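# Four arms sort items into sticker-colored containers

## Task

Place every item inside the container whose color matches the color of the sticker on that item.

## Robot and tools

Setup: four identical i2rt Big YAM arms (arm1, arm2, arm3, arm4), each with six revolute joints, a two-finger gripper and a wrist camera (armN_cam_wrist). Four fixed room cameras: cam_room_a1, cam_room_a2, cam_room_b1, cam_room_b2. Foot (base_link) positions in the scene frame, metres: arm1 (-0.644, +1.377, +0.914), arm2 (-0.655, -0.555, +0.928), arm3 (+0.651, -1.332, +0.868), arm4 (+0.648, +0.477, +0.879). Each foot faces along its own +x; arm1 and arm4 face roughly scene +y, arm2 and arm3 roughly scene -y. Reach is about 1.0 m from the joint1 axis.

Frames: one shared scene frame, origin on the floor, +z up. The reported hand is the point between the finger pads, roughly 1 cm behind the tips. Fingers point along the hand's +z and open along its y. hand_target is the hand pose implied by the joint targets currently held; a loaded hand may sit short of it. Printed hand positions get less accurate far out.

Tool move: one call drives any subset of arms. Its keys are arm1..arm4 (each a separate object for that arm) plus optional cameras. An arm not named receives nothing new, but may keep pushing toward an older target. Inside an arm's object:
- joints: absolute targets keyed by name. joint1_rad -2.879..2.879 (base yaw, positive counter-clockwise seen from above, 0 = along the foot's facing). joint2_rad 0..3.141 (shoulder; 0 = upper arm back and level, larger lifts then swings forward). joint3_rad 0..3.019 (elbow; 0 = folded, larger opens). joint4_rad -1.692..1.57 (hand pitch, positive tips fingers up). joint5_rad -1.57..1.57 (hand sideways swing, positive to the arm's right). joint6_rad -2.094..2.094 (hand roll, positive clockwise viewed from behind). gripper_m 0..0.093, fingertip gap in metres. Radians for all arm joints. Done tolerances: ±0.045, 0.14, 0.09, 0.055, 0.03, 0.035 rad and ±0.003 m.
- target: an absolute hand pose, a single list of seven numbers [x, y, z, qw, qx, qy, qz], position in metres in the scene frame, quaternion w first, same form as the printed hand line. The hand travels in a straight line from hand_target toward it. When target is given, joints may contain only gripper_m.
- speed: top path speed in m/s, 0.002..0.5, default 0.25; rotation capped at twice that in rad/s. Only valid with target.
Example for one arm: {"target": [x, y, z, qw, qx, qy, qz], "speed": 0.25}. All motions in a call start together; all hand paths in one call finish together, paced by the slowest. Paths last 0.5 to 10 s, any action at most 15 s. Each control step the commanded pose is clipped to 100 mm and 20 degrees from the measured hand, then solved by damped IK (position favoured). Expect errors of a centimetre or more, overshoot of speed near full stretch, and wide swings under pure joint moves. Paths do not avoid obstacles or other arms. cameras: a list of camera names, or "all"; omitted means all, [] means none.

Tool wait(seconds 0..10, cameras): lets the scene run with no new command and returns full state and images. zoom_image(camera, region [x0,y0,x1,y1] in pixels, at most 504x504): closer look at that camera's latest image; the camera must have been in the latest images. read_manual(section "licences"): licence texts only. finished_scene(scene number): ends the scene permanently; the goal must hold with the robots idle.

Reading results: per-arm joint_positions, Joint velocities (rad/s, gripper m/s; "within noise" means still), joint torques (arm joints only, include gravity, offsets and noise; joints 3 and 4 wrap at ±28 N m), hand and hand_target poses. The "move" line lists each arm sent a motion with "done" or its worst status. Status words: off_target (rested away from target, maybe still pushing); time_out (arm couldn't finish; each joint keeps a nearby target and may continue on its own, listed in on_its_own, where "held at" is a target not a reading); not_followed (safety check withheld the command, reported as "joint command not followed" or "pose unreachable"); limit_stop_at_motor_heat. Arms under "as last shown" were not commanded and show stale lines. The "pictures" line gives image order; images may lag state slightly. A refused call (out-of-range value) or a stop cancels the remaining move/wait/finished_scene calls in that reply; an invalid call (unknown key or camera) does not.

Gripper: while squeezing a rigid part, gripper_m reads up to 0.005 m under its width (some read up to 0.002 over). Closed empty reads 0.000-0.003. Full force is reached about 0.005 m below first-contact reading; soft items get crushed more the smaller the target. Release by commanding well above the reading. Force is roughly 50-64 N per pad.

Hazards: knocking or placing anything out of the work area or on the floor ends the scene. Hard pressing between two arms ends it too, including one gripper closing on another's fingers; the collision check can react late and permits finger, gripper and camera contact between arms. Arms do not stop on contact and keep pushing. Avoid drops, releasing moving items, slams and hard pushes. Holding loads, stretching out or pushing at unreachable poses heats motors; a MOTOR HOT line appears from 85 °C, and at 100 °C the arm goes limp for 30-60 s or longer; ease a stuck joint by commanding its reported position. Loose objects may occasionally be nudged by outside disturbances. Simulation keeps running while the operator composes replies, with the last command held.

Each tool is called after "Request:" in YAML: its name, and indented under it one key for each argument.

## Session

Request:
move:
  arm1: {"joints": {"joint1_rad": 1.65, "joint2_rad": 1.15, "joint3_rad": 1.204, "joint4_rad": -0.98, "joint5_rad": 0, "joint6_rad": 0, "gripper_m": 0.093}}
  arm2: {"joints": {"joint1_rad": -1.536, "joint2_rad": 1.15, "joint3_rad": 1.204, "joint4_rad": -0.98, "joint5_rad": 0, "joint6_rad": 0, "gripper_m": 0.093}}
  arm3: {"joints": {"joint1_rad": 1.691, "joint2_rad": 1.15, "joint3_rad": 1.204, "joint4_rad": -0.98, "joint5_rad": 0, "joint6_rad": 0, "gripper_m": 0.093}}
  arm4: {"joints": {"joint1_rad": -1.627, "joint2_rad": 1.15, "joint3_rad": 1.204, "joint4_rad": -0.98, "joint5_rad": 0, "joint6_rad": 0, "gripper_m": 0.093}}

Scene clock: 1.90 s.
Joint torques (N m): arm1=[-1.73 -7.41 13.04 1.8 0.08 -0.08] | arm2=[0.97 -10.81 13.56 2.13 -0.06 0.2] | arm3=[1.55 -8.47 11.88 1.1 0.13 -0.12] | arm4=[0.97 -10.11 11.9 1.28 0.06 -0.08]
Motor temperatures (°C): arm1=[20 23 29 23 21 21 21] | arm2=[23 24 28 22 22 20 23] | arm3=[24 23 25 23 24 23 23] | arm4=[22 22 26 22 24 21 24]
Heat: arm1: hottest joint3_rad 29 °C; arm2: hottest joint3_rad 28 °C; arm3: hottest joint3_rad 25 °C; arm4: hottest joint3_rad 26 °C.
move: arm1 done; arm2 done; arm3 done; arm4 done
Joint velocities: within noise
arm1.joint_positions: joint1_rad=+1.651 joint2_rad=+1.167 joint3_rad=+1.188 joint4_rad=-0.991 joint5_rad=-0.002 joint6_rad=+0.007 gripper_m=+0.09306
arm1.joint_status: all done
arm1.hand: x=-1.0900 y=+1.3091 z=+1.2314 quat_wxyz=(+0.022, +0.951, +0.068, -0.302) (m; scene frame)
arm1.hand_target: x=-1.0919 y=+1.3093 z=+1.2488 quat_wxyz=(+0.022, +0.943, +0.071, -0.323) (m; scene frame)
arm1.hand_status: not commanded
arm2.joint_positions: joint1_rad=-1.539 joint2_rad=+1.158 joint3_rad=+1.180 joint4_rad=-0.985 joint5_rad=+0.001 joint6_rad=-0.012 gripper_m=+0.09310
arm2.joint_status: all done
arm2.hand: x=-1.1053 y=-0.6229 z=+1.2383 quat_wxyz=(-0.018, -0.951, -0.077, +0.298) (m; scene frame)
arm2.hand_target: x=-1.1088 y=-0.6251 z=+1.2550 quat_wxyz=(-0.022, -0.946, -0.072, +0.315) (m; scene frame)
arm2.hand_status: not commanded
arm3.joint_positions: joint1_rad=+1.686 joint2_rad=+1.142 joint3_rad=+1.177 joint4_rad=-0.978 joint5_rad=-0.002 joint6_rad=+0.007 gripper_m=+0.09307
arm3.joint_status: all done
arm3.hand: x=+1.1028 y=-1.3297 z=+1.1855 quat_wxyz=(-0.309, -0.003, -0.951, +0.005) (m; scene frame)
arm3.hand_target: x=+1.1090 y=-1.3278 z=+1.1961 quat_wxyz=(-0.317, +0.002, -0.948, +0.007) (m; scene frame)
arm3.hand_status: not commanded
arm4.joint_positions: joint1_rad=-1.632 joint2_rad=+1.160 joint3_rad=+1.165 joint4_rad=-0.990 joint5_rad=+0.001 joint6_rad=+0.014 gripper_m=+0.09310
arm4.joint_status: all done
arm4.hand: x=+1.0999 y=+0.4758 z=+1.1789 quat_wxyz=(-0.286, -0.009, -0.958, +0.001) (m; scene frame)
arm4.hand_target: x=+1.1079 y=+0.4782 z=+1.2049 quat_wxyz=(-0.315, +0.001, -0.949, +0.001) (m; scene frame)
arm4.hand_status: not commanded
pictures: arm1_cam_wrist, arm2_cam_wrist, arm3_cam_wrist, arm4_cam_wrist, cam_room_a1, cam_room_a2, cam_room_b1, cam_room_b2
Images, in order (width x height): arm1_cam_wrist 672x504, arm2_cam_wrist 672x504, arm3_cam_wrist 672x504, arm4_cam_wrist 672x504, cam_room_a1 672x504, cam_room_a2 672x504, cam_room_b1 672x504, cam_room_b2 672x504.

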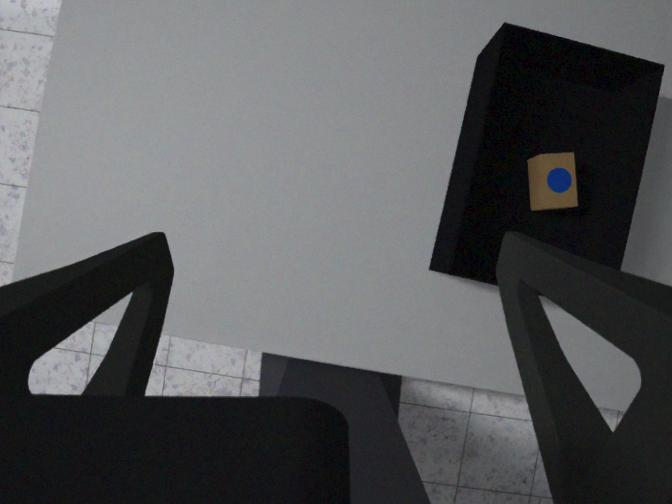

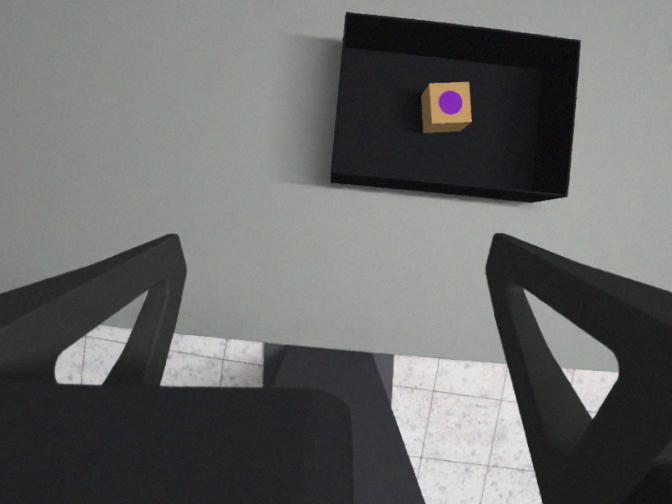

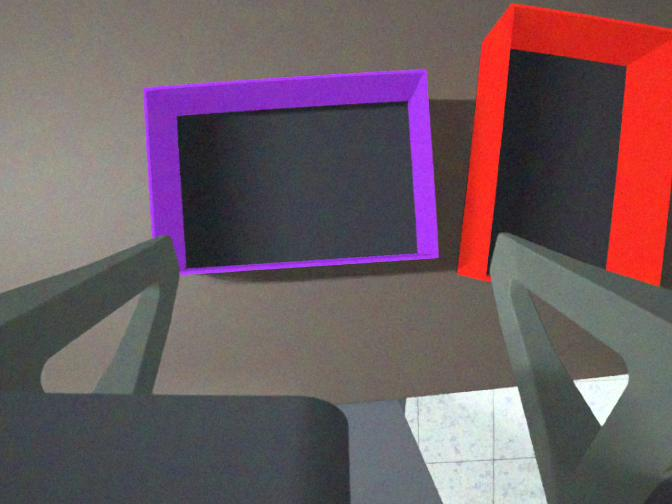

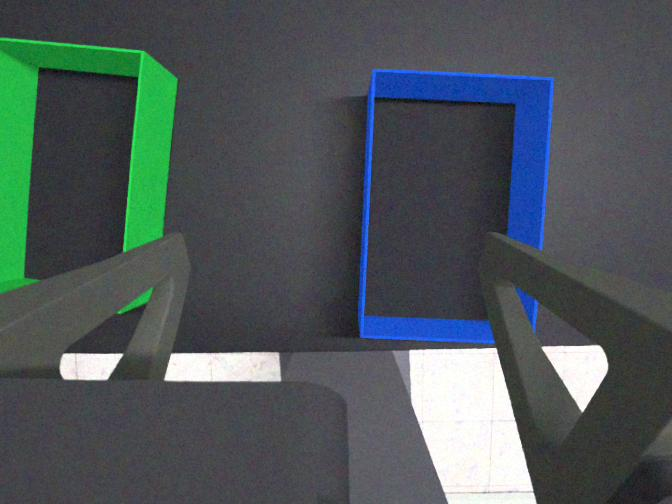

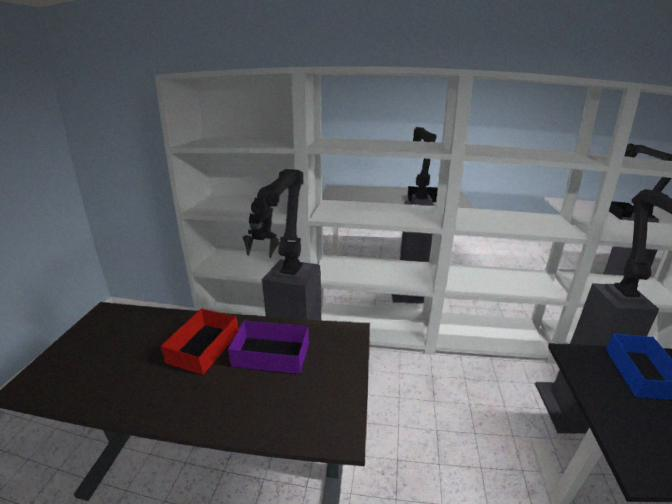

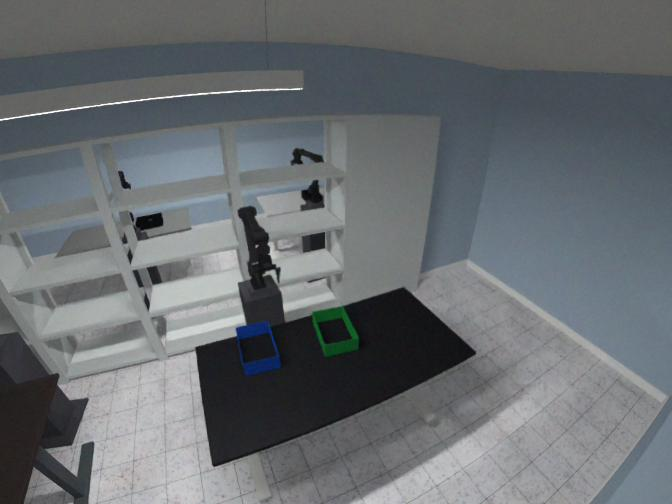

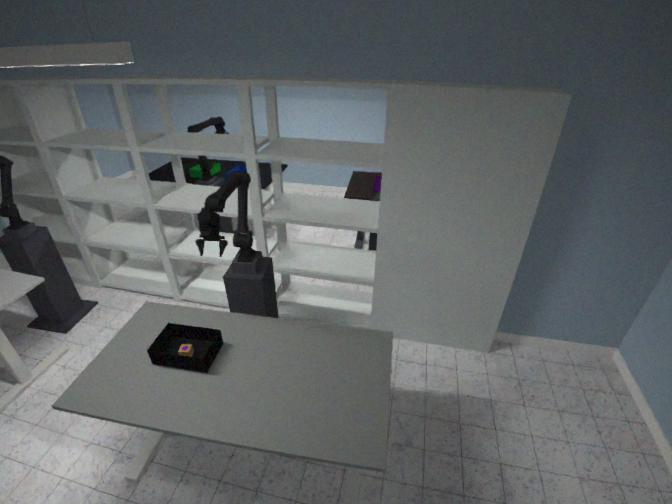

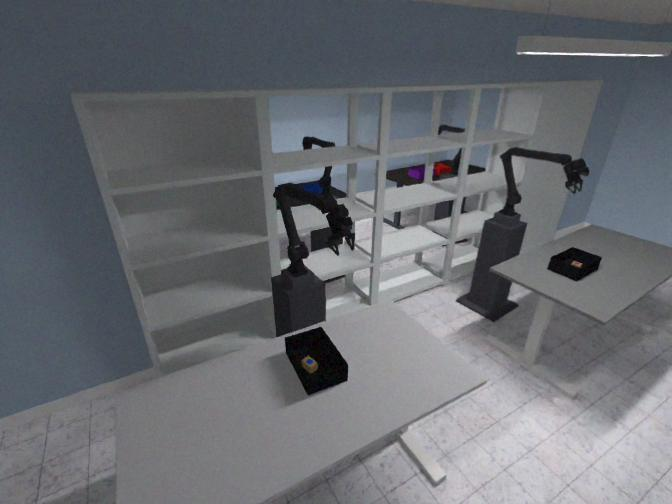

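Request:
move:
  arm1: {"target": [-1.211, 1.571, 0.865, 0.00835, -0.9916, -0.0954, -0.0868], "speed": 0.4}
  arm2: {"target": [-1.301, -0.514, 0.865, 0.0087, -0.9912, -0.0998, -0.0868], "speed": 0.4}
  cameras: ["arm1_cam_wrist", "arm2_cam_wrist"]

Scene clock: 19.93 s.
Joint torques (N m): arm1=[-1.32 -19.96 12.44 -0.32 0.08 -0.09] | arm2=[0.56 -25.17 12.79 -0.31 0.14 -0.1] | arm3=[1.55 -8.35 11.86 1.13 0.12 -0.12] | arm4=[1.03 -10.11 11.95 1.31 0.05 -0.08]
Motor temperatures (°C): arm1=[20 24 33 23 21 21 21] | arm2=[23 25 32 22 22 20 23] | arm3=[24 23 27 23 24 23 23] | arm4=[22 22 29 22 24 21 24]
Heat: arm1: hottest joint3_rad 33 °C; arm2: hottest joint3_rad 32 °C; arm3: hottest joint3_rad 27 °C; arm4: hottest joint3_rad 29 °C.
move: arm1 off_target; arm2 off_target
Joint velocities: within noise
arm1.joint_positions: joint1_rad=+1.195 joint2_rad=+2.268 joint3_rad=+1.655 joint4_rad=-1.182 joint5_rad=+0.084 joint6_rad=-0.480 gripper_m=+0.09306
arm1.joint_status: not commanded
arm1.hand: x=-1.1884 y=+1.5652 z=+0.8412 quat_wxyz=(+0.002, +0.990, +0.091, +0.112) (m; scene frame)
arm1.hand_target: x=-1.2098 y=+1.5707 z=+0.8655 quat_wxyz=(-0.009, +0.992, +0.095, +0.087) (m; scene frame)
arm1.hand_status: off_target (0.033 m and 3.2 deg from the pose sent, 0.466 m and 45.3 deg at the start)
arm2.joint_positions: joint1_rad=-1.738 joint2_rad=+2.374 joint3_rad=+1.888 joint4_rad=-1.282 joint5_rad=+0.037 joint6_rad=-0.234 gripper_m=+0.09310
arm2.joint_status: not commanded
arm2.hand: x=-1.2848 y=-0.5168 z=+0.8522 quat_wxyz=(+0.006, -0.990, -0.093, -0.101) (m; scene frame)
arm2.hand_target: x=-1.3003 y=-0.5139 z=+0.8651 quat_wxyz=(+0.009, -0.991, -0.100, -0.086) (m; scene frame)
arm2.hand_status: off_target (0.021 m and 1.9 deg from the pose sent, 0.435 m and 44.8 deg at the start)
arm3, arm4: as last shown
pictures: arm1_cam_wrist, arm2_cam_wrist
Images, in order (width x height): arm1_cam_wrist 672x504, arm2_cam_wrist 672x504.

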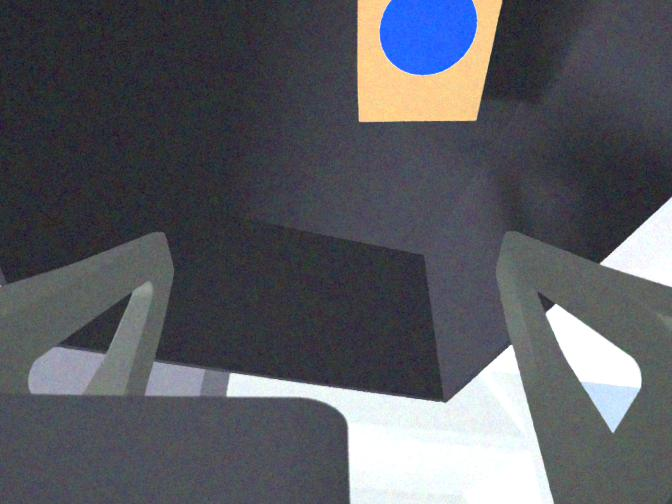

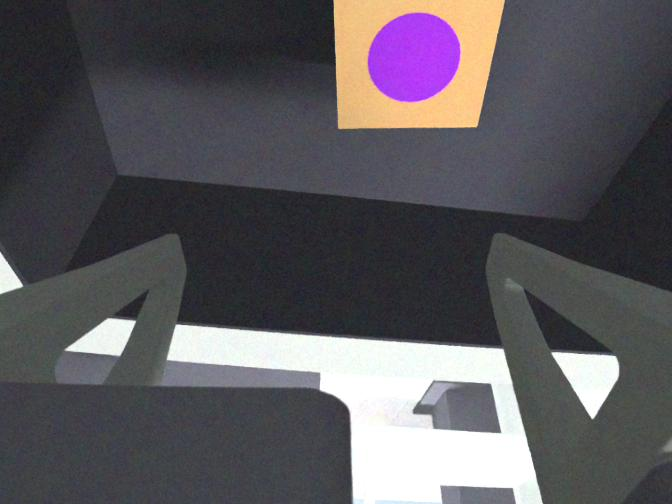

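Request:
move:
  arm1: {"target": [-1.238, 1.597, 0.865, 0.00835, -0.9916, -0.0954, -0.0868], "speed": 0.2}
  arm2: {"target": [-1.340, -0.496, 0.868, 0.0087, -0.9912, -0.0998, -0.0868], "speed": 0.2}
  cameras: ["arm1_cam_wrist", "arm2_cam_wrist"]

Scene clock: 46.13 s.
Joint torques (N m): arm1=[-2.02 -18.78 12.98 -0.32 0.09 -0.09] | arm2=[0.26 -24.35 13.76 -0.24 0.16 -0.08] | arm3=[1.49 -8.41 11.88 1.11 0.12 -0.11] | arm4=[1.14 -9.99 11.97 1.18 0.03 -0.1]
Motor temperatures (°C): arm1=[20 24 34 23 21 21 21] | arm2=[23 27 33 22 22 20 23] | arm3=[24 23 29 23 24 23 23] | arm4=[22 22 32 22 24 21 24]
Heat: arm1: hottest joint3_rad 34 °C; arm2: hottest joint3_rad 33 °C; arm3: hottest joint3_rad 29 °C; arm4: hottest joint3_rad 32 °C.
move: arm1 off_target; arm2 off_target
Joint velocities: within noise
arm1.joint_positions: joint1_rad=+1.180 joint2_rad=+2.321 joint3_rad=+1.817 joint4_rad=-1.254 joint5_rad=+0.088 joint6_rad=-0.506 gripper_m=+0.09306
arm1.joint_status: not commanded
arm1.hand: x=-1.2264 y=+1.5881 z=+0.8594 quat_wxyz=(-0.004, +0.991, +0.095, +0.095) (m; scene frame)
arm1.hand_target: x=-1.2375 y=+1.5969 z=+0.8653 quat_wxyz=(-0.009, +0.992, +0.095, +0.086) (m; scene frame)
arm1.hand_status: off_target (0.016 m and 1.1 deg from the pose sent, 0.063 m and 3.2 deg at the start)
arm2.joint_positions: joint1_rad=-1.757 joint2_rad=+2.461 joint3_rad=+2.121 joint4_rad=-1.401 joint5_rad=+0.040 joint6_rad=-0.256 gripper_m=+0.09310
arm2.joint_status: not commanded
arm2.hand: x=-1.3302 y=-0.5011 z=+0.8732 quat_wxyz=(+0.008, -0.992, -0.095, -0.088) (m; scene frame)
arm2.hand_target: x=-1.3393 y=-0.4961 z=+0.8681 quat_wxyz=(+0.009, -0.991, -0.100, -0.086) (m; scene frame)
arm2.hand_status: off_target (0.012 m and 0.6 deg from the pose sent, 0.061 m and 1.8 deg at the start)
arm3, arm4: as last shown
arm4.hand: x=+1.0999 y=+0.4758 z=+1.1789 quat_wxyz=(-0.286, -0.008, -0.958, +0.001) (m; scene frame)
arm4.hand_target: x=+1.1079 y=+0.4782 z=+1.2049 quat_wxyz=(-0.315, +0.001, -0.949, +0.002) (m; scene frame)
pictures: arm1_cam_wrist, arm2_cam_wrist
Images, in order (width x height): arm1_cam_wrist 672x504, arm2_cam_wrist 672x504.

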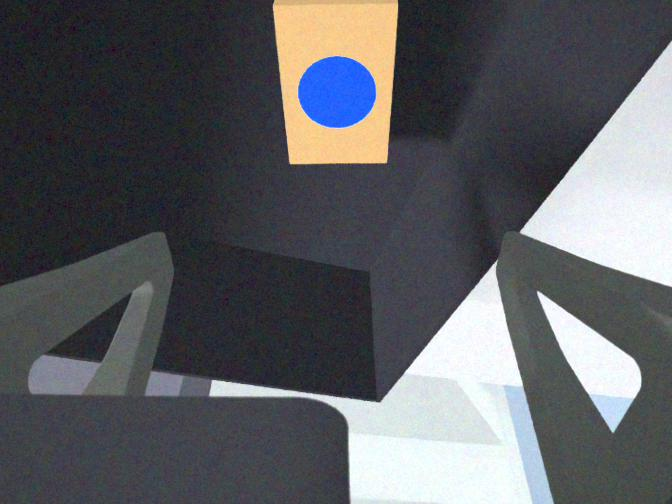

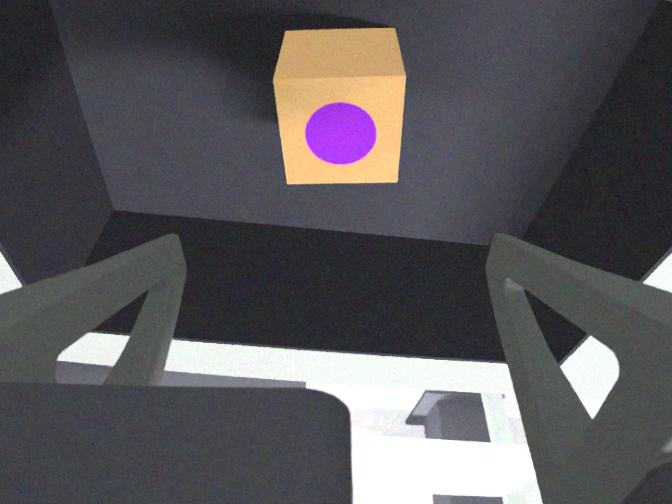

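Request:
move:
  arm1: {"target": [-1.233, 1.597, 0.746, 0.00835, -0.9916, -0.0954, -0.0868], "speed": 0.2}
  arm2: {"target": [-1.339, -0.496, 0.753, 0.0087, -0.9912, -0.0998, -0.0868], "speed": 0.2}
  cameras: ["arm1_cam_wrist", "arm2_cam_wrist"]

Request:
move:
  arm1: {"joints": {"gripper_m": 0.025}}
  arm2: {"joints": {"gripper_m": 0.03}}
  cameras: ["arm1_cam_wrist", "arm2_cam_wrist"]

Scene clock: 65.57 s.
Joint torques (N m): arm1=[-2.14 -20.89 9.55 0.58 0.11 -0.06] | arm2=[0.26 -26.29 12.72 0.61 0.15 -0.08] | arm3=[1.49 -8.41 11.82 1.1 0.12 -0.12] | arm4=[1.03 -10.46 11.86 1.36 0.06 -0.12]
Motor temperatures (°C): arm1=[20 27 36 23 21 21 21] | arm2=[23 28 36 22 22 20 23] | arm3=[24 23 30 23 24 23 23] | arm4=[22 23 34 22 24 21 24]
Heat: arm1: hottest joint3_rad 36 °C; arm2: hottest joint3_rad 36 °C; arm3: hottest joint3_rad 30 °C; arm4: hottest joint3_rad 34 °C.
move: arm1 off_target; arm2 off_target
Joint velocities: within noise
arm1.joint_positions: joint1_rad=+1.179 joint2_rad=+2.509 joint3_rad=+1.817 joint4_rad=-1.080 joint5_rad=+0.088 joint6_rad=-0.509 gripper_m=+0.09304
arm1.joint_status: not commanded
arm1.hand: x=-1.2223 y=+1.5867 z=+0.7393 quat_wxyz=(-0.002, +0.990, +0.097, +0.102) (m; scene frame)
arm1.hand_target: x=-1.2327 y=+1.5970 z=+0.7463 quat_wxyz=(-0.009, +0.992, +0.095, +0.087) (m; scene frame)
arm1.hand_status: off_target (0.016 m and 1.9 deg from the pose sent, 0.114 m and 1.1 deg at the start)
arm2.joint_positions: joint1_rad=-1.757 joint2_rad=+2.643 joint3_rad=+2.125 joint4_rad=-1.262 joint5_rad=+0.040 joint6_rad=-0.257 gripper_m=+0.09310
arm2.joint_status: not commanded
arm2.hand: x=-1.3204 y=-0.5014 z=+0.7499 quat_wxyz=(+0.004, -0.990, -0.095, -0.107) (m; scene frame)
arm2.hand_target: x=-1.3383 y=-0.4961 z=+0.7537 quat_wxyz=(+0.009, -0.991, -0.100, -0.086) (m; scene frame)
arm2.hand_status: off_target (0.020 m and 2.5 deg from the pose sent, 0.121 m and 0.6 deg at the start)
arm3, arm4: as last shown
pictures: arm1_cam_wrist, arm2_cam_wrist
Images, in order (width x height): arm1_cam_wrist 672x504, arm2_cam_wrist 672x504.

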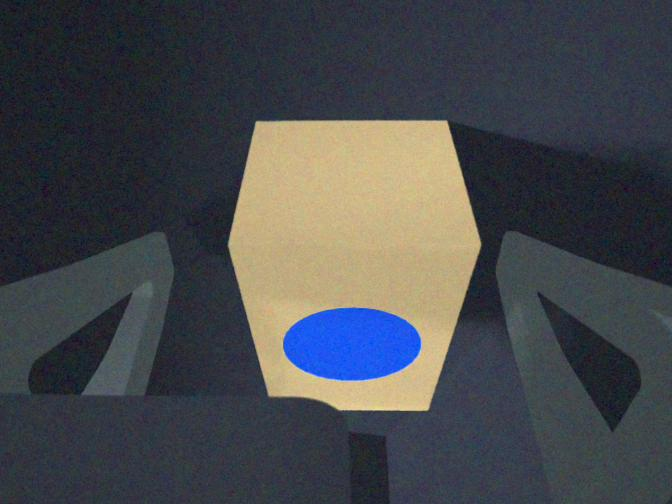

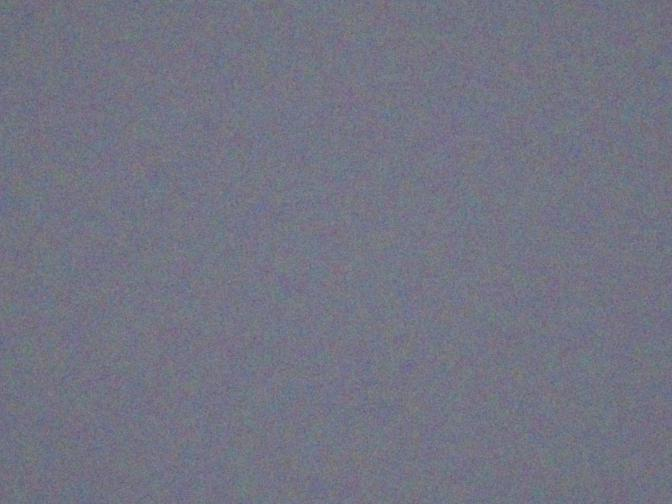

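Scene clock: 66.23 s.
Joint torques (N m): arm1=[-2.73 -20.37 9.58 0.49 0.1 -0.02] | arm2=[0.26 -26.11 12.64 0.65 0.1 -0.07] | arm3=[1.55 -8.64 11.84 1.13 0.12 -0.11] | arm4=[0.85 -10.29 11.88 1.37 0.05 -0.09]
Motor temperatures (°C): arm1=[20 27 36 23 21 21 21] | arm2=[23 28 36 22 22 20 23] | arm3=[24 23 30 23 24 23 23] | arm4=[22 23 34 22 24 21 24]
Heat: arm1: hottest joint3_rad 36 °C; arm2: hottest joint3_rad 36 °C; arm3: hottest joint3_rad 30 °C; arm4: hottest joint3_rad 34 °C.
move: arm1 off_target; arm2 off_target
Joint velocities: within noise
arm1.joint_positions: joint1_rad=+1.179 joint2_rad=+2.509 joint3_rad=+1.817 joint4_rad=-1.080 joint5_rad=+0.089 joint6_rad=-0.509 gripper_m=+0.04365
arm1.joint_status: gripper_m off_target (ended at +0.04368, target +0.02500)
arm1.hand: x=-1.2224 y=+1.5868 z=+0.7393 quat_wxyz=(-0.002, +0.990, +0.097, +0.102) (m; scene frame)
arm1.hand_target: x=-1.2327 y=+1.5969 z=+0.7463 quat_wxyz=(-0.008, +0.992, +0.095, +0.087) (m; scene frame)
arm1.hand_status: not commanded
arm2.joint_positions: joint1_rad=-1.757 joint2_rad=+2.643 joint3_rad=+2.125 joint4_rad=-1.262 joint5_rad=+0.042 joint6_rad=-0.258 gripper_m=+0.05281
arm2.joint_status: gripper_m off_target (ended at +0.05284, target +0.03000)
arm2.hand: x=-1.3204 y=-0.5011 z=+0.7499 quat_wxyz=(+0.005, -0.990, -0.096, -0.107) (m; scene frame)
arm2.hand_target: x=-1.3383 y=-0.4961 z=+0.7537 quat_wxyz=(+0.009, -0.991, -0.100, -0.086) (m; scene frame)
arm2.hand_status: not commanded
arm3, arm4: as last shown
pictures: arm1_cam_wrist, arm2_cam_wrist
Images, in order (width x height): arm1_cam_wrist 672x504, arm2_cam_wrist 672x504.

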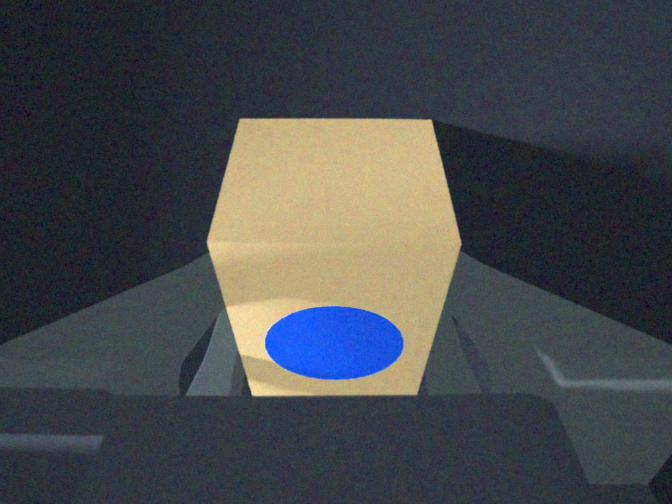

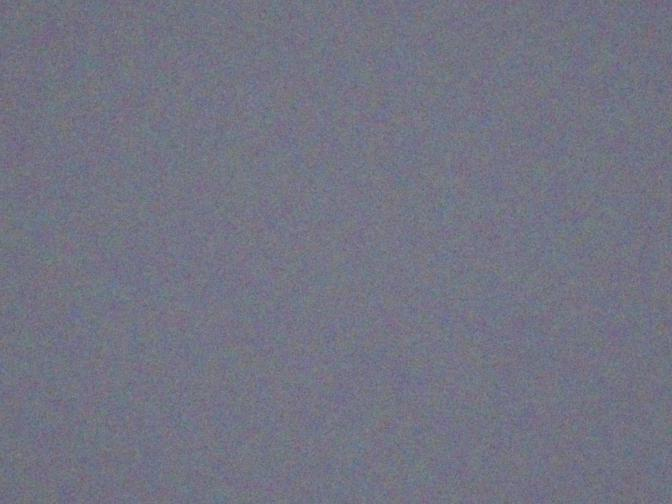

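Request:
move:
  arm1: {"target": [-1.233, 1.597, 0.96, 0.00835, -0.9916, -0.0954, -0.0868], "speed": 0.3}
  arm2: {"target": [-1.330, -0.498, 0.96, 0.0087, -0.9912, -0.0998, -0.0868], "speed": 0.3}
  cameras: ["arm1_cam_wrist", "arm2_cam_wrist"]

Scene clock: 75.63 s.
Joint torques (N m): arm1=[-2.37 -19.9 13.37 -0.47 0.07 -0.04] | arm2=[0.5 -25.47 13.46 -0.31 0.08 -0.05] | arm3=[1.38 -8.47 11.84 1.13 0.12 -0.12] | arm4=[1.14 -9.7 11.9 1.39 0.04 -0.09]
Motor temperatures (°C): arm1=[20 27 35 23 21 21 21] | arm2=[23 28 35 22 22 20 23] | arm3=[24 23 30 23 24 23 23] | arm4=[22 23 35 22 24 21 24]
Heat: arm1: hottest joint3_rad 35 °C; arm2: hottest joint3_rad 35 °C; arm3: hottest joint3_rad 30 °C; arm4: hottest joint3_rad 35 °C.
move: arm1 off_target; arm2 off_target
Joint velocities: within noise
arm1.joint_positions: joint1_rad=+1.179 joint2_rad=+2.221 joint3_rad=+1.875 joint4_rad=-1.424 joint5_rad=+0.089 joint6_rad=-0.509 gripper_m=+0.04365
arm1.joint_status: not commanded
arm1.hand: x=-1.2224 y=+1.5874 z=+0.9445 quat_wxyz=(-0.002, +0.990, +0.097, +0.101) (m; scene frame)
arm1.hand_target: x=-1.2324 y=+1.5967 z=+0.9601 quat_wxyz=(-0.009, +0.992, +0.095, +0.086) (m; scene frame)
arm1.hand_status: off_target (0.021 m and 1.8 deg from the pose sent, 0.221 m and 1.9 deg at the start)
arm2.joint_positions: joint1_rad=-1.757 joint2_rad=+2.364 joint3_rad=+2.150 joint4_rad=-1.541 joint5_rad=+0.042 joint6_rad=-0.258 gripper_m=+0.05281
arm2.joint_status: not commanded
arm2.hand: x=-1.3207 y=-0.5018 z=+0.9525 quat_wxyz=(+0.007, -0.991, -0.096, -0.095) (m; scene frame)
arm2.hand_target: x=-1.3295 y=-0.4981 z=+0.9600 quat_wxyz=(+0.009, -0.991, -0.100, -0.086) (m; scene frame)
arm2.hand_status: off_target (0.013 m and 1.1 deg from the pose sent, 0.210 m and 2.5 deg at the start)
arm3, arm4: as last shown
pictures: arm1_cam_wrist, arm2_cam_wrist
Images, in order (width x height): arm1_cam_wrist 672x504, arm2_cam_wrist 672x504.

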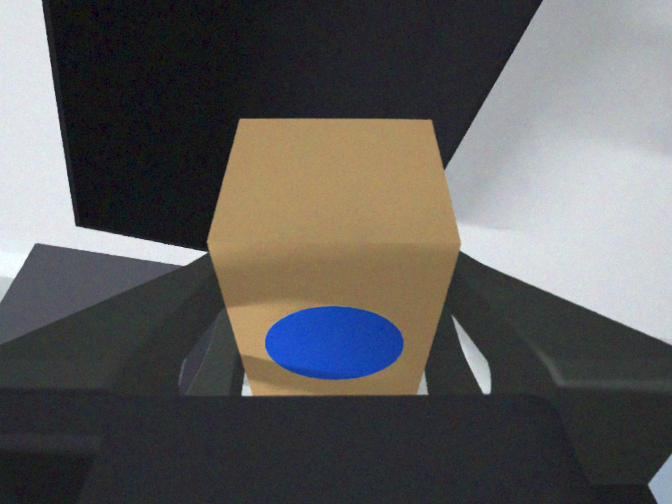

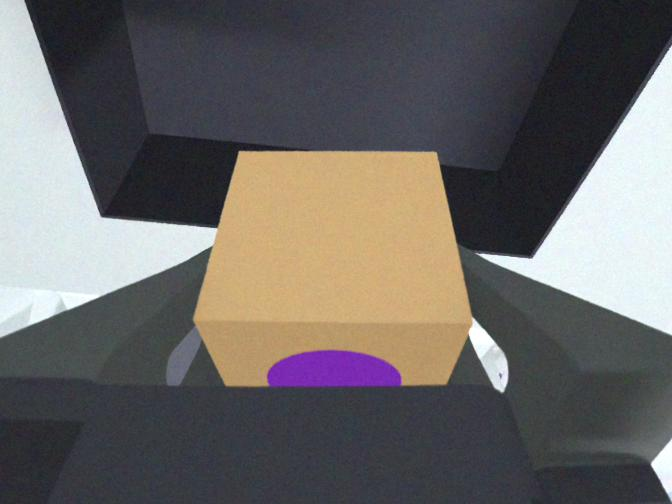

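Request:
move:
  arm1: {"joints": {"joint1_rad": -2.248, "joint2_rad": 0.30, "joint3_rad": 0.489, "joint4_rad": -0.363, "joint5_rad": 0, "joint6_rad": 0}}
  arm2: {"joints": {"joint1_rad": 0.918, "joint2_rad": 0.30, "joint3_rad": 0.489, "joint4_rad": -0.363, "joint5_rad": 0, "joint6_rad": 0}}
  arm3: {"joints": {"joint1_rad": -1.987, "joint2_rad": 0.30, "joint3_rad": 0.489, "joint4_rad": -0.363, "joint5_rad": 0, "joint6_rad": 0}}
  arm4: {"joints": {"joint1_rad": 0.906, "joint2_rad": 0.30, "joint3_rad": 0.489, "joint4_rad": -0.363, "joint5_rad": 0, "joint6_rad": 0}}
  cameras: []

Request:
move:
  arm1: {"target": [0.014, 0.912, 1.10, 0.6260, 0.2260, 0.7201, -0.1965], "speed": 0.35}
  arm2: {"target": [0.010, -0.9525, 1.08, 0.6326, 0.2001, 0.7277, -0.174], "speed": 0.35}
  cameras: ["arm3_cam_wrist", "arm4_cam_wrist"]

Scene clock: 90.43 s.
Joint torques (N m): arm1=[-2.37 3.72 13.45 2.41 -0.06 0.06] | arm2=[1.08 0.26 11.9 3.51 0.15 0.23] | arm3=[0.62 1.08 9.91 2.56 -0.06 -0.11] | arm4=[1.2 0.85 9.96 2.15 0.16 -0.07]
Motor temperatures (°C): arm1=[20 26 35 23 21 21 22] | arm2=[23 29 37 22 22 20 24] | arm3=[24 23 31 23 24 23 23] | arm4=[22 23 36 22 24 21 24]
Heat: arm1: hottest joint3_rad 35 °C; arm2: hottest joint3_rad 37 °C; arm3: hottest joint3_rad 31 °C; arm4: hottest joint3_rad 36 °C.
move: arm1 done; arm2 done; arm3 done; arm4 done
Joint velocities: within noise
arm1.joint_positions: joint1_rad=-2.242 joint2_rad=+0.299 joint3_rad=+0.475 joint4_rad=-0.383 joint5_rad=+0.002 joint6_rad=-0.006 gripper_m=+0.04367
arm1.joint_status: all done
arm1.hand: x=-0.3947 y=+1.2075 z=+1.2327 quat_wxyz=(-0.595, -0.228, -0.747, +0.190) (m; scene frame)
arm1.hand_target: x=-0.3947 y=+1.2060 z=+1.2462 quat_wxyz=(-0.607, -0.229, -0.736, +0.193) (m; scene frame)
arm1.hand_status: not commanded
arm2.joint_positions: joint1_rad=+0.914 joint2_rad=+0.303 joint3_rad=+0.490 joint4_rad=-0.385 joint5_rad=-0.004 joint6_rad=-0.015 gripper_m=+0.05290
arm2.joint_status: all done
arm2.hand: x=-0.4006 y=-0.7088 z=+1.2592 quat_wxyz=(-0.610, -0.201, -0.747, +0.171) (m; scene frame)
arm2.hand_target: x=-0.4001 y=-0.7087 z=+1.2647 quat_wxyz=(-0.621, -0.204, -0.738, +0.169) (m; scene frame)
arm2.hand_status: not commanded
arm3.joint_positions: joint1_rad=-1.977 joint2_rad=+0.305 joint3_rad=+0.490 joint4_rad=-0.380 joint5_rad=+0.002 joint6_rad=+0.006 gripper_m=+0.09307
arm3.joint_status: all done
arm3.hand: x=+0.3935 y=-1.1767 z=+1.1963 quat_wxyz=(+0.159, -0.747, +0.208, +0.611) (m; scene frame)
arm3.hand_target: x=+0.3951 y=-1.1744 z=+1.2014 quat_wxyz=(+0.166, -0.740, +0.207, +0.618) (m; scene frame)
arm3.hand_status: not commanded
arm4.joint_positions: joint1_rad=+0.904 joint2_rad=+0.308 joint3_rad=+0.481 joint4_rad=-0.383 joint5_rad=-0.001 joint6_rad=+0.012 gripper_m=+0.09310
arm4.joint_status: all done
arm4.hand: x=+0.4050 y=+0.6497 z=+1.2042 quat_wxyz=(-0.183, +0.739, -0.239, -0.603) (m; scene frame)
arm4.hand_target: x=+0.4056 y=+0.6489 z=+1.2160 quat_wxyz=(-0.191, +0.730, -0.231, -0.615) (m; scene frame)
arm4.hand_status: not commanded
pictures: none
No camera images: "cameras" was empty.

Scene clock: 92.63 s.
Joint torques (N m): arm1=[-2.02 -17.49 15.38 1.42 -0.02 0.13] | arm2=[0.97 -20.19 14 2.51 0.15 0.18] | arm3=[0.56 0.91 9.87 2.55 -0.06 -0.11] | arm4=[0.79 0.56 10.1 2.24 0.11 -0.12]
Motor temperatures (°C): arm1=[20 26 35 23 21 21 22] | arm2=[23 29 37 22 22 20 24] | arm3=[24 23 31 23 24 23 23] | arm4=[22 23 36 22 24 21 24]
Heat: arm1: hottest joint3_rad 35 °C; arm2: hottest joint3_rad 37 °C; arm3: hottest joint3_rad 31 °C; arm4: hottest joint3_rad 36 °C.
move: arm1 off_target; arm2 off_target
Joint velocities: within noise
arm1.joint_positions: joint1_rad=-2.248 joint2_rad=+2.004 joint3_rad=+1.339 joint4_rad=+0.487 joint5_rad=-0.011 joint6_rad=-0.004 gripper_m=+0.04367
arm1.joint_status: not commanded
arm1.hand: x=+0.0037 y=+0.9291 z=+1.0689 quat_wxyz=(-0.607, -0.225, -0.738, +0.190) (m; scene frame)
arm1.hand_target: x=+0.0117 y=+0.9135 z=+1.1005 quat_wxyz=(-0.626, -0.226, -0.720, +0.197) (m; scene frame)
arm1.hand_status: off_target (0.037 m and 3.1 deg from the pose sent, 0.521 m and 4.8 deg at the start)
arm2.joint_positions: joint1_rad=+0.914 joint2_rad=+2.003 joint3_rad=+1.223 joint4_rad=+0.600 joint5_rad=-0.004 joint6_rad=-0.015 gripper_m=+0.05290
arm2.joint_status: not commanded
arm2.hand: x=-0.0069 y=-0.9436 z=+1.0611 quat_wxyz=(-0.617, -0.199, -0.742, +0.172) (m; scene frame)
arm2.hand_target: x=+0.0083 y=-0.9516 z=+1.0804 quat_wxyz=(-0.633, -0.200, -0.728, +0.174) (m; scene frame)
arm2.hand_status: off_target (0.027 m and 2.4 deg from the pose sent, 0.510 m and 3.4 deg at the start)
arm3, arm4: as last shown
pictures: arm3_cam_wrist, arm4_cam_wrist
Images, in order (width x height): arm3_cam_wrist 672x504, arm4_cam_wrist 672x504.

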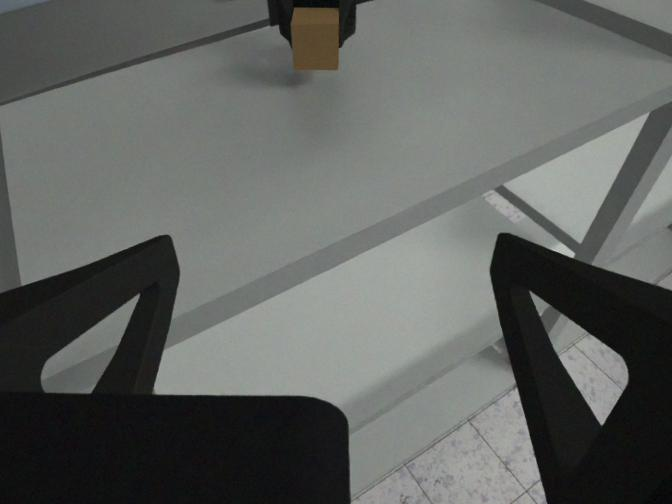

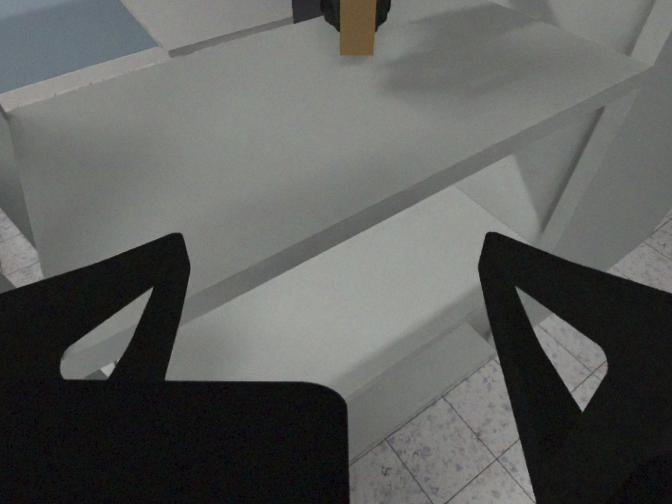

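Request:
move:
  arm1: {"target": [0.012, 0.914, 1.07, 0.6260, 0.2260, 0.7201, -0.1965], "speed": 0.1}
  arm2: {"target": [0.010, -0.9525, 1.05, 0.6326, 0.2001, 0.7277, -0.174], "speed": 0.1}
  cameras: []

Request:
move:
  arm1: {"target": [0.012, 0.914, 1.054, 0.6260, 0.2260, 0.7201, -0.1965], "speed": 0.06}
  arm2: {"target": [0.010, -0.9525, 1.034, 0.6326, 0.2001, 0.7277, -0.174], "speed": 0.06}
  cameras: ["arm3_cam_wrist", "arm4_cam_wrist"]

Scene clock: 99.30 s.
Joint torques (N m): arm1=[-2.96 -16.62 12.93 2.67 0.02 0.12] | arm2=[0.85 -20.01 13 3.75 0.14 0.18] | arm3=[0.56 1.03 9.88 2.55 -0.06 -0.12] | arm4=[0.85 1.38 10.13 2.29 0.11 -0.07]
Motor temperatures (°C): arm1=[20 27 37 23 21 21 22] | arm2=[23 28 36 22 22 20 24] | arm3=[24 23 31 23 24 23 23] | arm4=[22 23 36 22 24 21 24]
Heat: arm1: hottest joint3_rad 37 °C; arm2: hottest joint3_rad 36 °C; arm3: hottest joint3_rad 31 °C; arm4: hottest joint3_rad 36 °C.
move: arm1 off_target; arm2 off_target
Joint velocities: within noise
arm1.joint_positions: joint1_rad=-2.248 joint2_rad=+2.042 joint3_rad=+1.339 joint4_rad=+0.520 joint5_rad=-0.011 joint6_rad=-0.003 gripper_m=+0.04367
arm1.joint_status: not commanded
arm1.hand: x=+0.0054 y=+0.9278 z=+1.0479 quat_wxyz=(-0.605, -0.225, -0.740, +0.189) (m; scene frame)
arm1.hand_target: x=+0.0107 y=+0.9148 z=+1.0704 quat_wxyz=(-0.626, -0.226, -0.720, +0.197) (m; scene frame)
arm1.hand_status: off_target (0.027 m and 3.4 deg from the pose sent, 0.017 m and 3.1 deg at the start)
arm2.joint_positions: joint1_rad=+0.914 joint2_rad=+2.052 joint3_rad=+1.223 joint4_rad=+0.632 joint5_rad=-0.004 joint6_rad=-0.015 gripper_m=+0.05290
arm2.joint_status: not commanded
arm2.hand: x=-0.0061 y=-0.9440 z=+1.0326 quat_wxyz=(-0.610, -0.201, -0.747, +0.171) (m; scene frame)
arm2.hand_target: x=+0.0084 y=-0.9516 z=+1.0504 quat_wxyz=(-0.632, -0.200, -0.728, +0.174) (m; scene frame)
arm2.hand_status: off_target (0.025 m and 3.4 deg from the pose sent, 0.022 m and 2.4 deg at the start)
arm3, arm4: as last shown
pictures: none
No camera images: "cameras" was empty.

Scene clock: 100.43 s.
Joint torques (N m): arm1=[-2.84 -16.85 12.48 2.74 0.03 0.14] | arm2=[1.03 -18.55 12.82 3.49 0.12 0.17] | arm3=[0.62 1.14 9.84 2.56 -0.06 -0.11] | arm4=[0.79 0.73 10.22 2.21 0.14 -0.1]
Motor temperatures (°C): arm1=[20 27 37 23 21 21 22] | arm2=[23 28 36 22 22 20 24] | arm3=[24 23 31 23 24 23 23] | arm4=[22 23 36 22 24 21 24]
Heat: arm1: hottest joint3_rad 37 °C; arm2: hottest joint3_rad 36 °C; arm3: hottest joint3_rad 31 °C; arm4: hottest joint3_rad 36 °C.
move: arm1 off_target; arm2 off_target
Joint velocities: within noise
arm1.joint_positions: joint1_rad=-2.248 joint2_rad=+2.066 joint3_rad=+1.339 joint4_rad=+0.552 joint5_rad=-0.011 joint6_rad=-0.003 gripper_m=+0.04367
arm1.joint_status: not commanded
arm1.hand: x=+0.0065 y=+0.9269 z=+1.0368 quat_wxyz=(-0.608, -0.225, -0.738, +0.190) (m; scene frame)
arm1.hand_target: x=+0.0110 y=+0.9146 z=+1.0543 quat_wxyz=(-0.626, -0.226, -0.720, +0.197) (m; scene frame)
arm1.hand_status: off_target (0.022 m and 3.0 deg from the pose sent, 0.017 m and 3.4 deg at the start)
arm2.joint_positions: joint1_rad=+0.914 joint2_rad=+2.066 joint3_rad=+1.223 joint4_rad=+0.669 joint5_rad=-0.003 joint6_rad=-0.014 gripper_m=+0.05290
arm2.joint_status: not commanded
arm2.hand: x=-0.0050 y=-0.9447 z=+1.0311 quat_wxyz=(-0.619, -0.199, -0.740, +0.173) (m; scene frame)
arm2.hand_target: x=+0.0088 y=-0.9518 z=+1.0340 quat_wxyz=(-0.632, -0.200, -0.728, +0.174) (m; scene frame)
arm2.hand_status: off_target (0.017 m and 2.1 deg from the pose sent, 0.018 m and 3.4 deg at the start)
arm3, arm4: as last shown
pictures: arm3_cam_wrist, arm4_cam_wrist
Images, in order (width x height): arm3_cam_wrist 672x504, arm4_cam_wrist 672x504.

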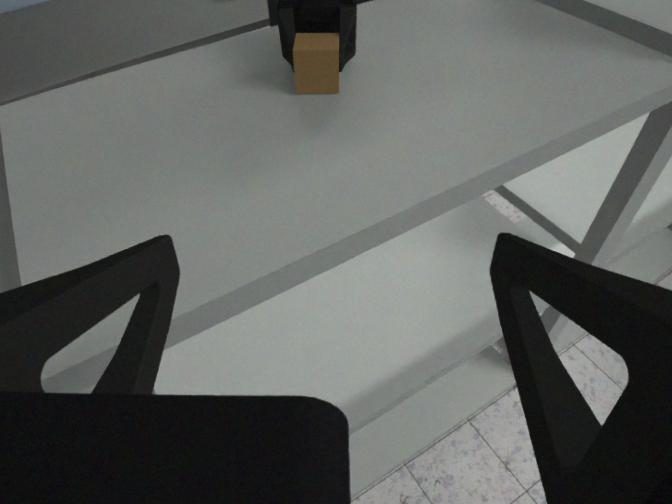

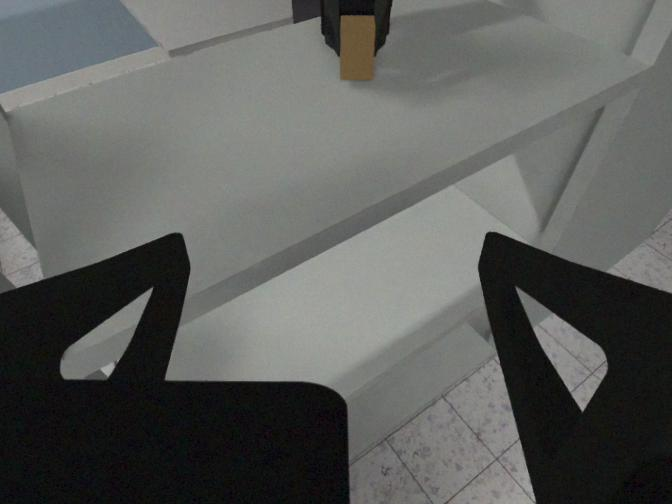

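Request:
move:
  arm1: {"target": [0.012, 0.914, 1.040, 0.6260, 0.2260, 0.7201, -0.1965], "speed": 0.06}
  arm2: {"target": [0.010, -0.9525, 1.038, 0.6326, 0.2001, 0.7277, -0.174], "speed": 0.05, "joints": {"gripper_m": 0.092}}
  cameras: ["arm2_cam_wrist", "arm4_cam_wrist"]

Scene clock: 106.00 s.
Joint torques (N m): arm1=[-2.14 -16.85 11.99 2.69 -0.02 0.1] | arm2=[1.03 -19.25 12.85 3.15 0.12 0.17] | arm3=[0.62 1.2 9.88 2.56 -0.06 -0.11] | arm4=[0.91 0.85 10.11 2.3 0.15 -0.06]
Motor temperatures (°C): arm1=[20 27 37 23 21 21 22] | arm2=[23 28 36 22 22 20 24] | arm3=[24 23 31 23 24 23 23] | arm4=[22 22 36 22 24 21 24]
Heat: arm1: hottest joint3_rad 37 °C; arm2: hottest joint3_rad 36 °C; arm3: hottest joint3_rad 31 °C; arm4: hottest joint3_rad 36 °C.
move: arm1 off_target; arm2 off_target
Joint velocities: within noise
arm1.joint_positions: joint1_rad=-2.248 joint2_rad=+2.087 joint3_rad=+1.339 joint4_rad=+0.581 joint5_rad=-0.011 joint6_rad=-0.002 gripper_m=+0.04367
arm1.joint_status: not commanded
arm1.hand: x=+0.0074 y=+0.9262 z=+1.0279 quat_wxyz=(-0.611, -0.224, -0.735, +0.191) (m; scene frame)
arm1.hand_target: x=+0.0113 y=+0.9146 z=+1.0401 quat_wxyz=(-0.626, -0.226, -0.720, +0.196) (m; scene frame)
arm1.hand_status: off_target (0.018 m and 2.5 deg from the pose sent, 0.014 m and 3.0 deg at the start)
arm2.joint_positions: joint1_rad=+0.914 joint2_rad=+2.066 joint3_rad=+1.223 joint4_rad=+0.669 joint5_rad=-0.003 joint6_rad=-0.014 gripper_m=+0.09194
arm2.joint_status: all done
arm2.hand: x=-0.0050 y=-0.9447 z=+1.0311 quat_wxyz=(-0.619, -0.199, -0.740, +0.173) (m; scene frame)
arm2.hand_target: x=+0.0088 y=-0.9518 z=+1.0381 quat_wxyz=(-0.632, -0.200, -0.728, +0.174) (m; scene frame)
arm2.hand_status: off_target (0.018 m and 2.1 deg from the pose sent, 0.018 m and 2.1 deg at the start)
arm3, arm4: as last shown
pictures: arm2_cam_wrist, arm4_cam_wrist
Images, in order (width x height): arm2_cam_wrist 672x504, arm4_cam_wrist 672x504.

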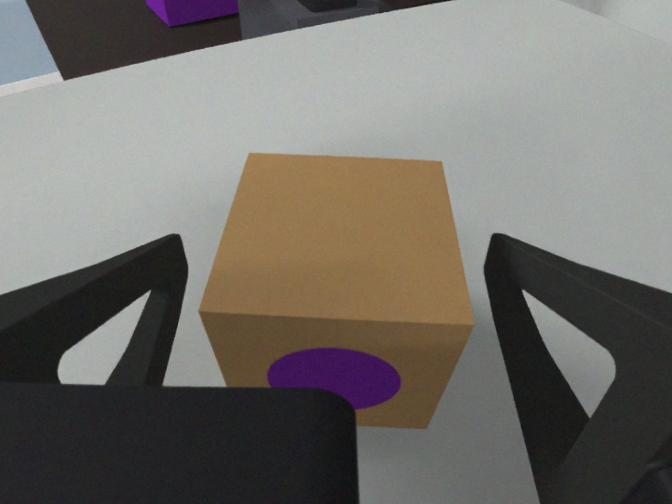

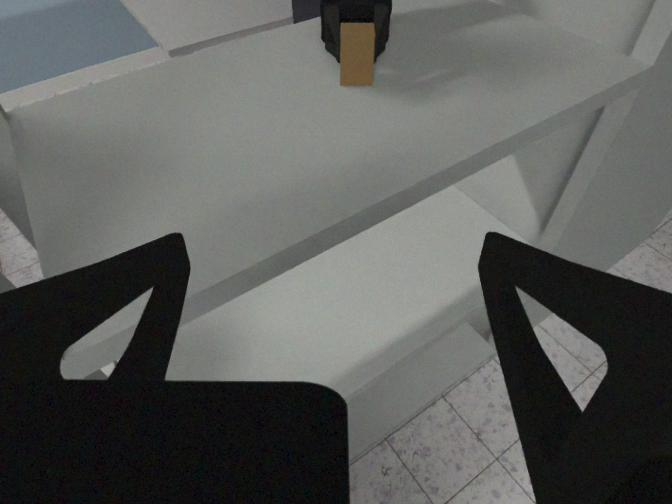

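Request:
move:
  arm1: {"target": [0.012, 0.914, 1.029, 0.6260, 0.2260, 0.7201, -0.1965], "speed": 0.06}
  arm2: {"target": [-0.05, -0.917, 1.05, 0.6326, 0.2001, 0.7277, -0.174], "speed": 0.1}
  cameras: ["arm4_cam_wrist"]

Request:
move:
  arm2: {"target": [-0.32, -0.755, 1.15, 0.6326, 0.2001, 0.7277, -0.174], "speed": 0.4}
  arm3: {"target": [0.045, -0.994, 1.06, 0.1726, -0.7281, 0.1985, 0.6330], "speed": 0.35}
  cameras: ["arm3_cam_wrist", "arm4_cam_wrist"]

Scene clock: 114.93 s.
Joint torques (N m): arm1=[-2.84 -15.44 12.04 2.44 0.02 0.1] | arm2=[0.91 -20.48 7.35 3.51 0.11 0.17] | arm3=[0.67 1.26 9.94 2.55 -0.05 -0.11] | arm4=[0.67 0.67 10.17 2.24 0.13 -0.05]
Motor temperatures (°C): arm1=[20 27 38 23 21 21 22] | arm2=[23 28 36 22 22 20 23] | arm3=[24 23 31 23 24 23 23] | arm4=[22 22 36 22 24 21 24]
Heat: arm1: hottest joint3_rad 38 °C; arm2: hottest joint3_rad 36 °C; arm3: hottest joint3_rad 31 °C; arm4: hottest joint3_rad 36 °C.
move: arm1 off_target; arm2 done
Joint velocities: within noise
arm1.joint_positions: joint1_rad=-2.248 joint2_rad=+2.096 joint3_rad=+1.339 joint4_rad=+0.607 joint5_rad=-0.011 joint6_rad=-0.001 gripper_m=+0.04367
arm1.joint_status: not commanded
arm1.hand: x=+0.0082 y=+0.9257 z=+1.0276 quat_wxyz=(-0.617, -0.223, -0.730, +0.193) (m; scene frame)
arm1.hand_target: x=+0.0115 y=+0.9145 z=+1.0289 quat_wxyz=(-0.626, -0.226, -0.720, +0.196) (m; scene frame)
arm1.hand_status: off_target (0.012 m and 1.6 deg from the pose sent, 0.013 m and 2.5 deg at the start)
arm2.joint_positions: joint1_rad=+0.914 joint2_rad=+1.962 joint3_rad=+1.058 joint4_rad=+0.744 joint5_rad=-0.003 joint6_rad=-0.014 gripper_m=+0.09194
arm2.joint_status: not commanded
arm2.hand: x=-0.0477 y=-0.9192 z=+1.0435 quat_wxyz=(-0.624, -0.198, -0.735, +0.175) (m; scene frame)
arm2.hand_target: x=-0.0500 y=-0.9171 z=+1.0500 quat_wxyz=(-0.632, -0.200, -0.728, +0.174) (m; scene frame)
arm2.hand_status: done (0.007 m and 1.3 deg from the pose sent, 0.056 m and 2.1 deg at the start)
arm3, arm4: as last shown
pictures: arm4_cam_wrist
Images, in order (width x height): arm4_cam_wrist 672x504.

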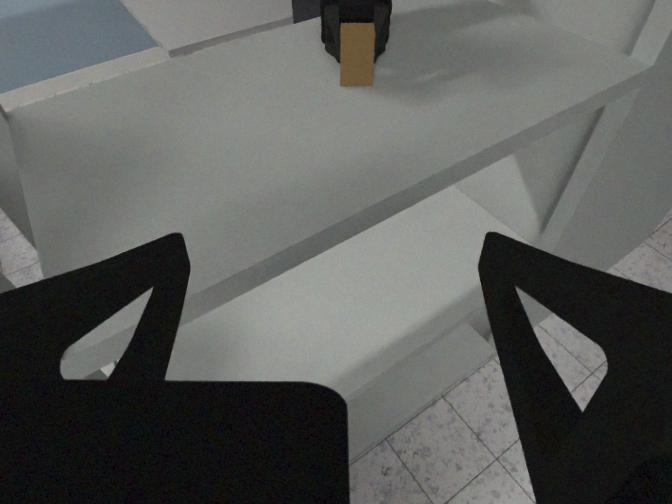

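Scene clock: 116.87 s.
Joint torques (N m): arm1=[-2.49 -15.85 11.82 2.62 -0.01 0.11] | arm2=[1.2 -3.19 9.98 1.92 0.16 0.17] | arm3=[2.55 -18.2 10.92 2.54 0.1 -0.14] | arm4=[1.61 0.91 10.1 2.13 0.12 -0.07]
Motor temperatures (°C): arm1=[20 27 38 23 21 21 22] | arm2=[23 28 36 22 22 20 23] | arm3=[24 23 31 23 24 23 23] | arm4=[22 22 36 22 24 21 24]
Heat: arm1: hottest joint3_rad 38 °C; arm2: hottest joint3_rad 36 °C; arm3: hottest joint3_rad 31 °C; arm4: hottest joint3_rad 36 °C.
move: arm2 off_target; arm3 off_target
Joint velocities: within noise
arm1, arm4: as last shown
arm2.joint_positions: joint1_rad=+0.914 joint2_rad=+0.841 joint3_rad=+0.297 joint4_rad=+0.438 joint5_rad=+0.002 joint6_rad=-0.014 gripper_m=+0.09194
arm2.joint_status: not commanded
arm2.hand: x=-0.3200 y=-0.7578 z=+1.1627 quat_wxyz=(-0.644, -0.195, -0.717, +0.182) (m; scene frame)
arm2.hand_target: x=-0.3202 y=-0.7550 z=+1.1501 quat_wxyz=(-0.633, -0.200, -0.728, +0.174) (m; scene frame)
arm2.hand_status: off_target (0.013 m and 2.1 deg from the pose sent, 0.335 m and 1.3 deg at the start)
arm3.joint_positions: joint1_rad=-1.959 joint2_rad=+1.778 joint3_rad=+0.990 joint4_rad=+0.592 joint5_rad=+0.037 joint6_rad=+0.002 gripper_m=+0.09307
arm3.joint_status: not commanded
arm3.hand: x=+0.0631 y=-0.9936 z=+1.0303 quat_wxyz=(+0.168, -0.746, +0.211, +0.608) (m; scene frame)
arm3.hand_target: x=+0.0466 y=-0.9950 z=+1.0605 quat_wxyz=(+0.173, -0.728, +0.199, +0.633) (m; scene frame)
arm3.hand_status: off_target (0.035 m and 3.8 deg from the pose sent, 0.416 m and 3.8 deg at the start)
pictures: arm3_cam_wrist, arm4_cam_wrist
Images, in order (width x height): arm3_cam_wrist 672x504, arm4_cam_wrist 672x504.

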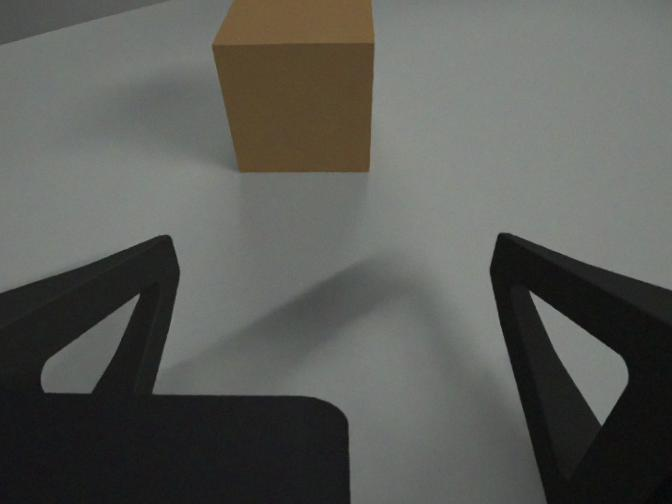

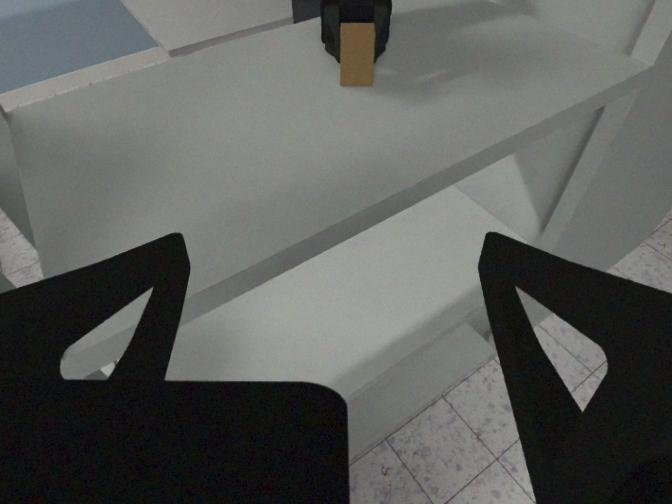

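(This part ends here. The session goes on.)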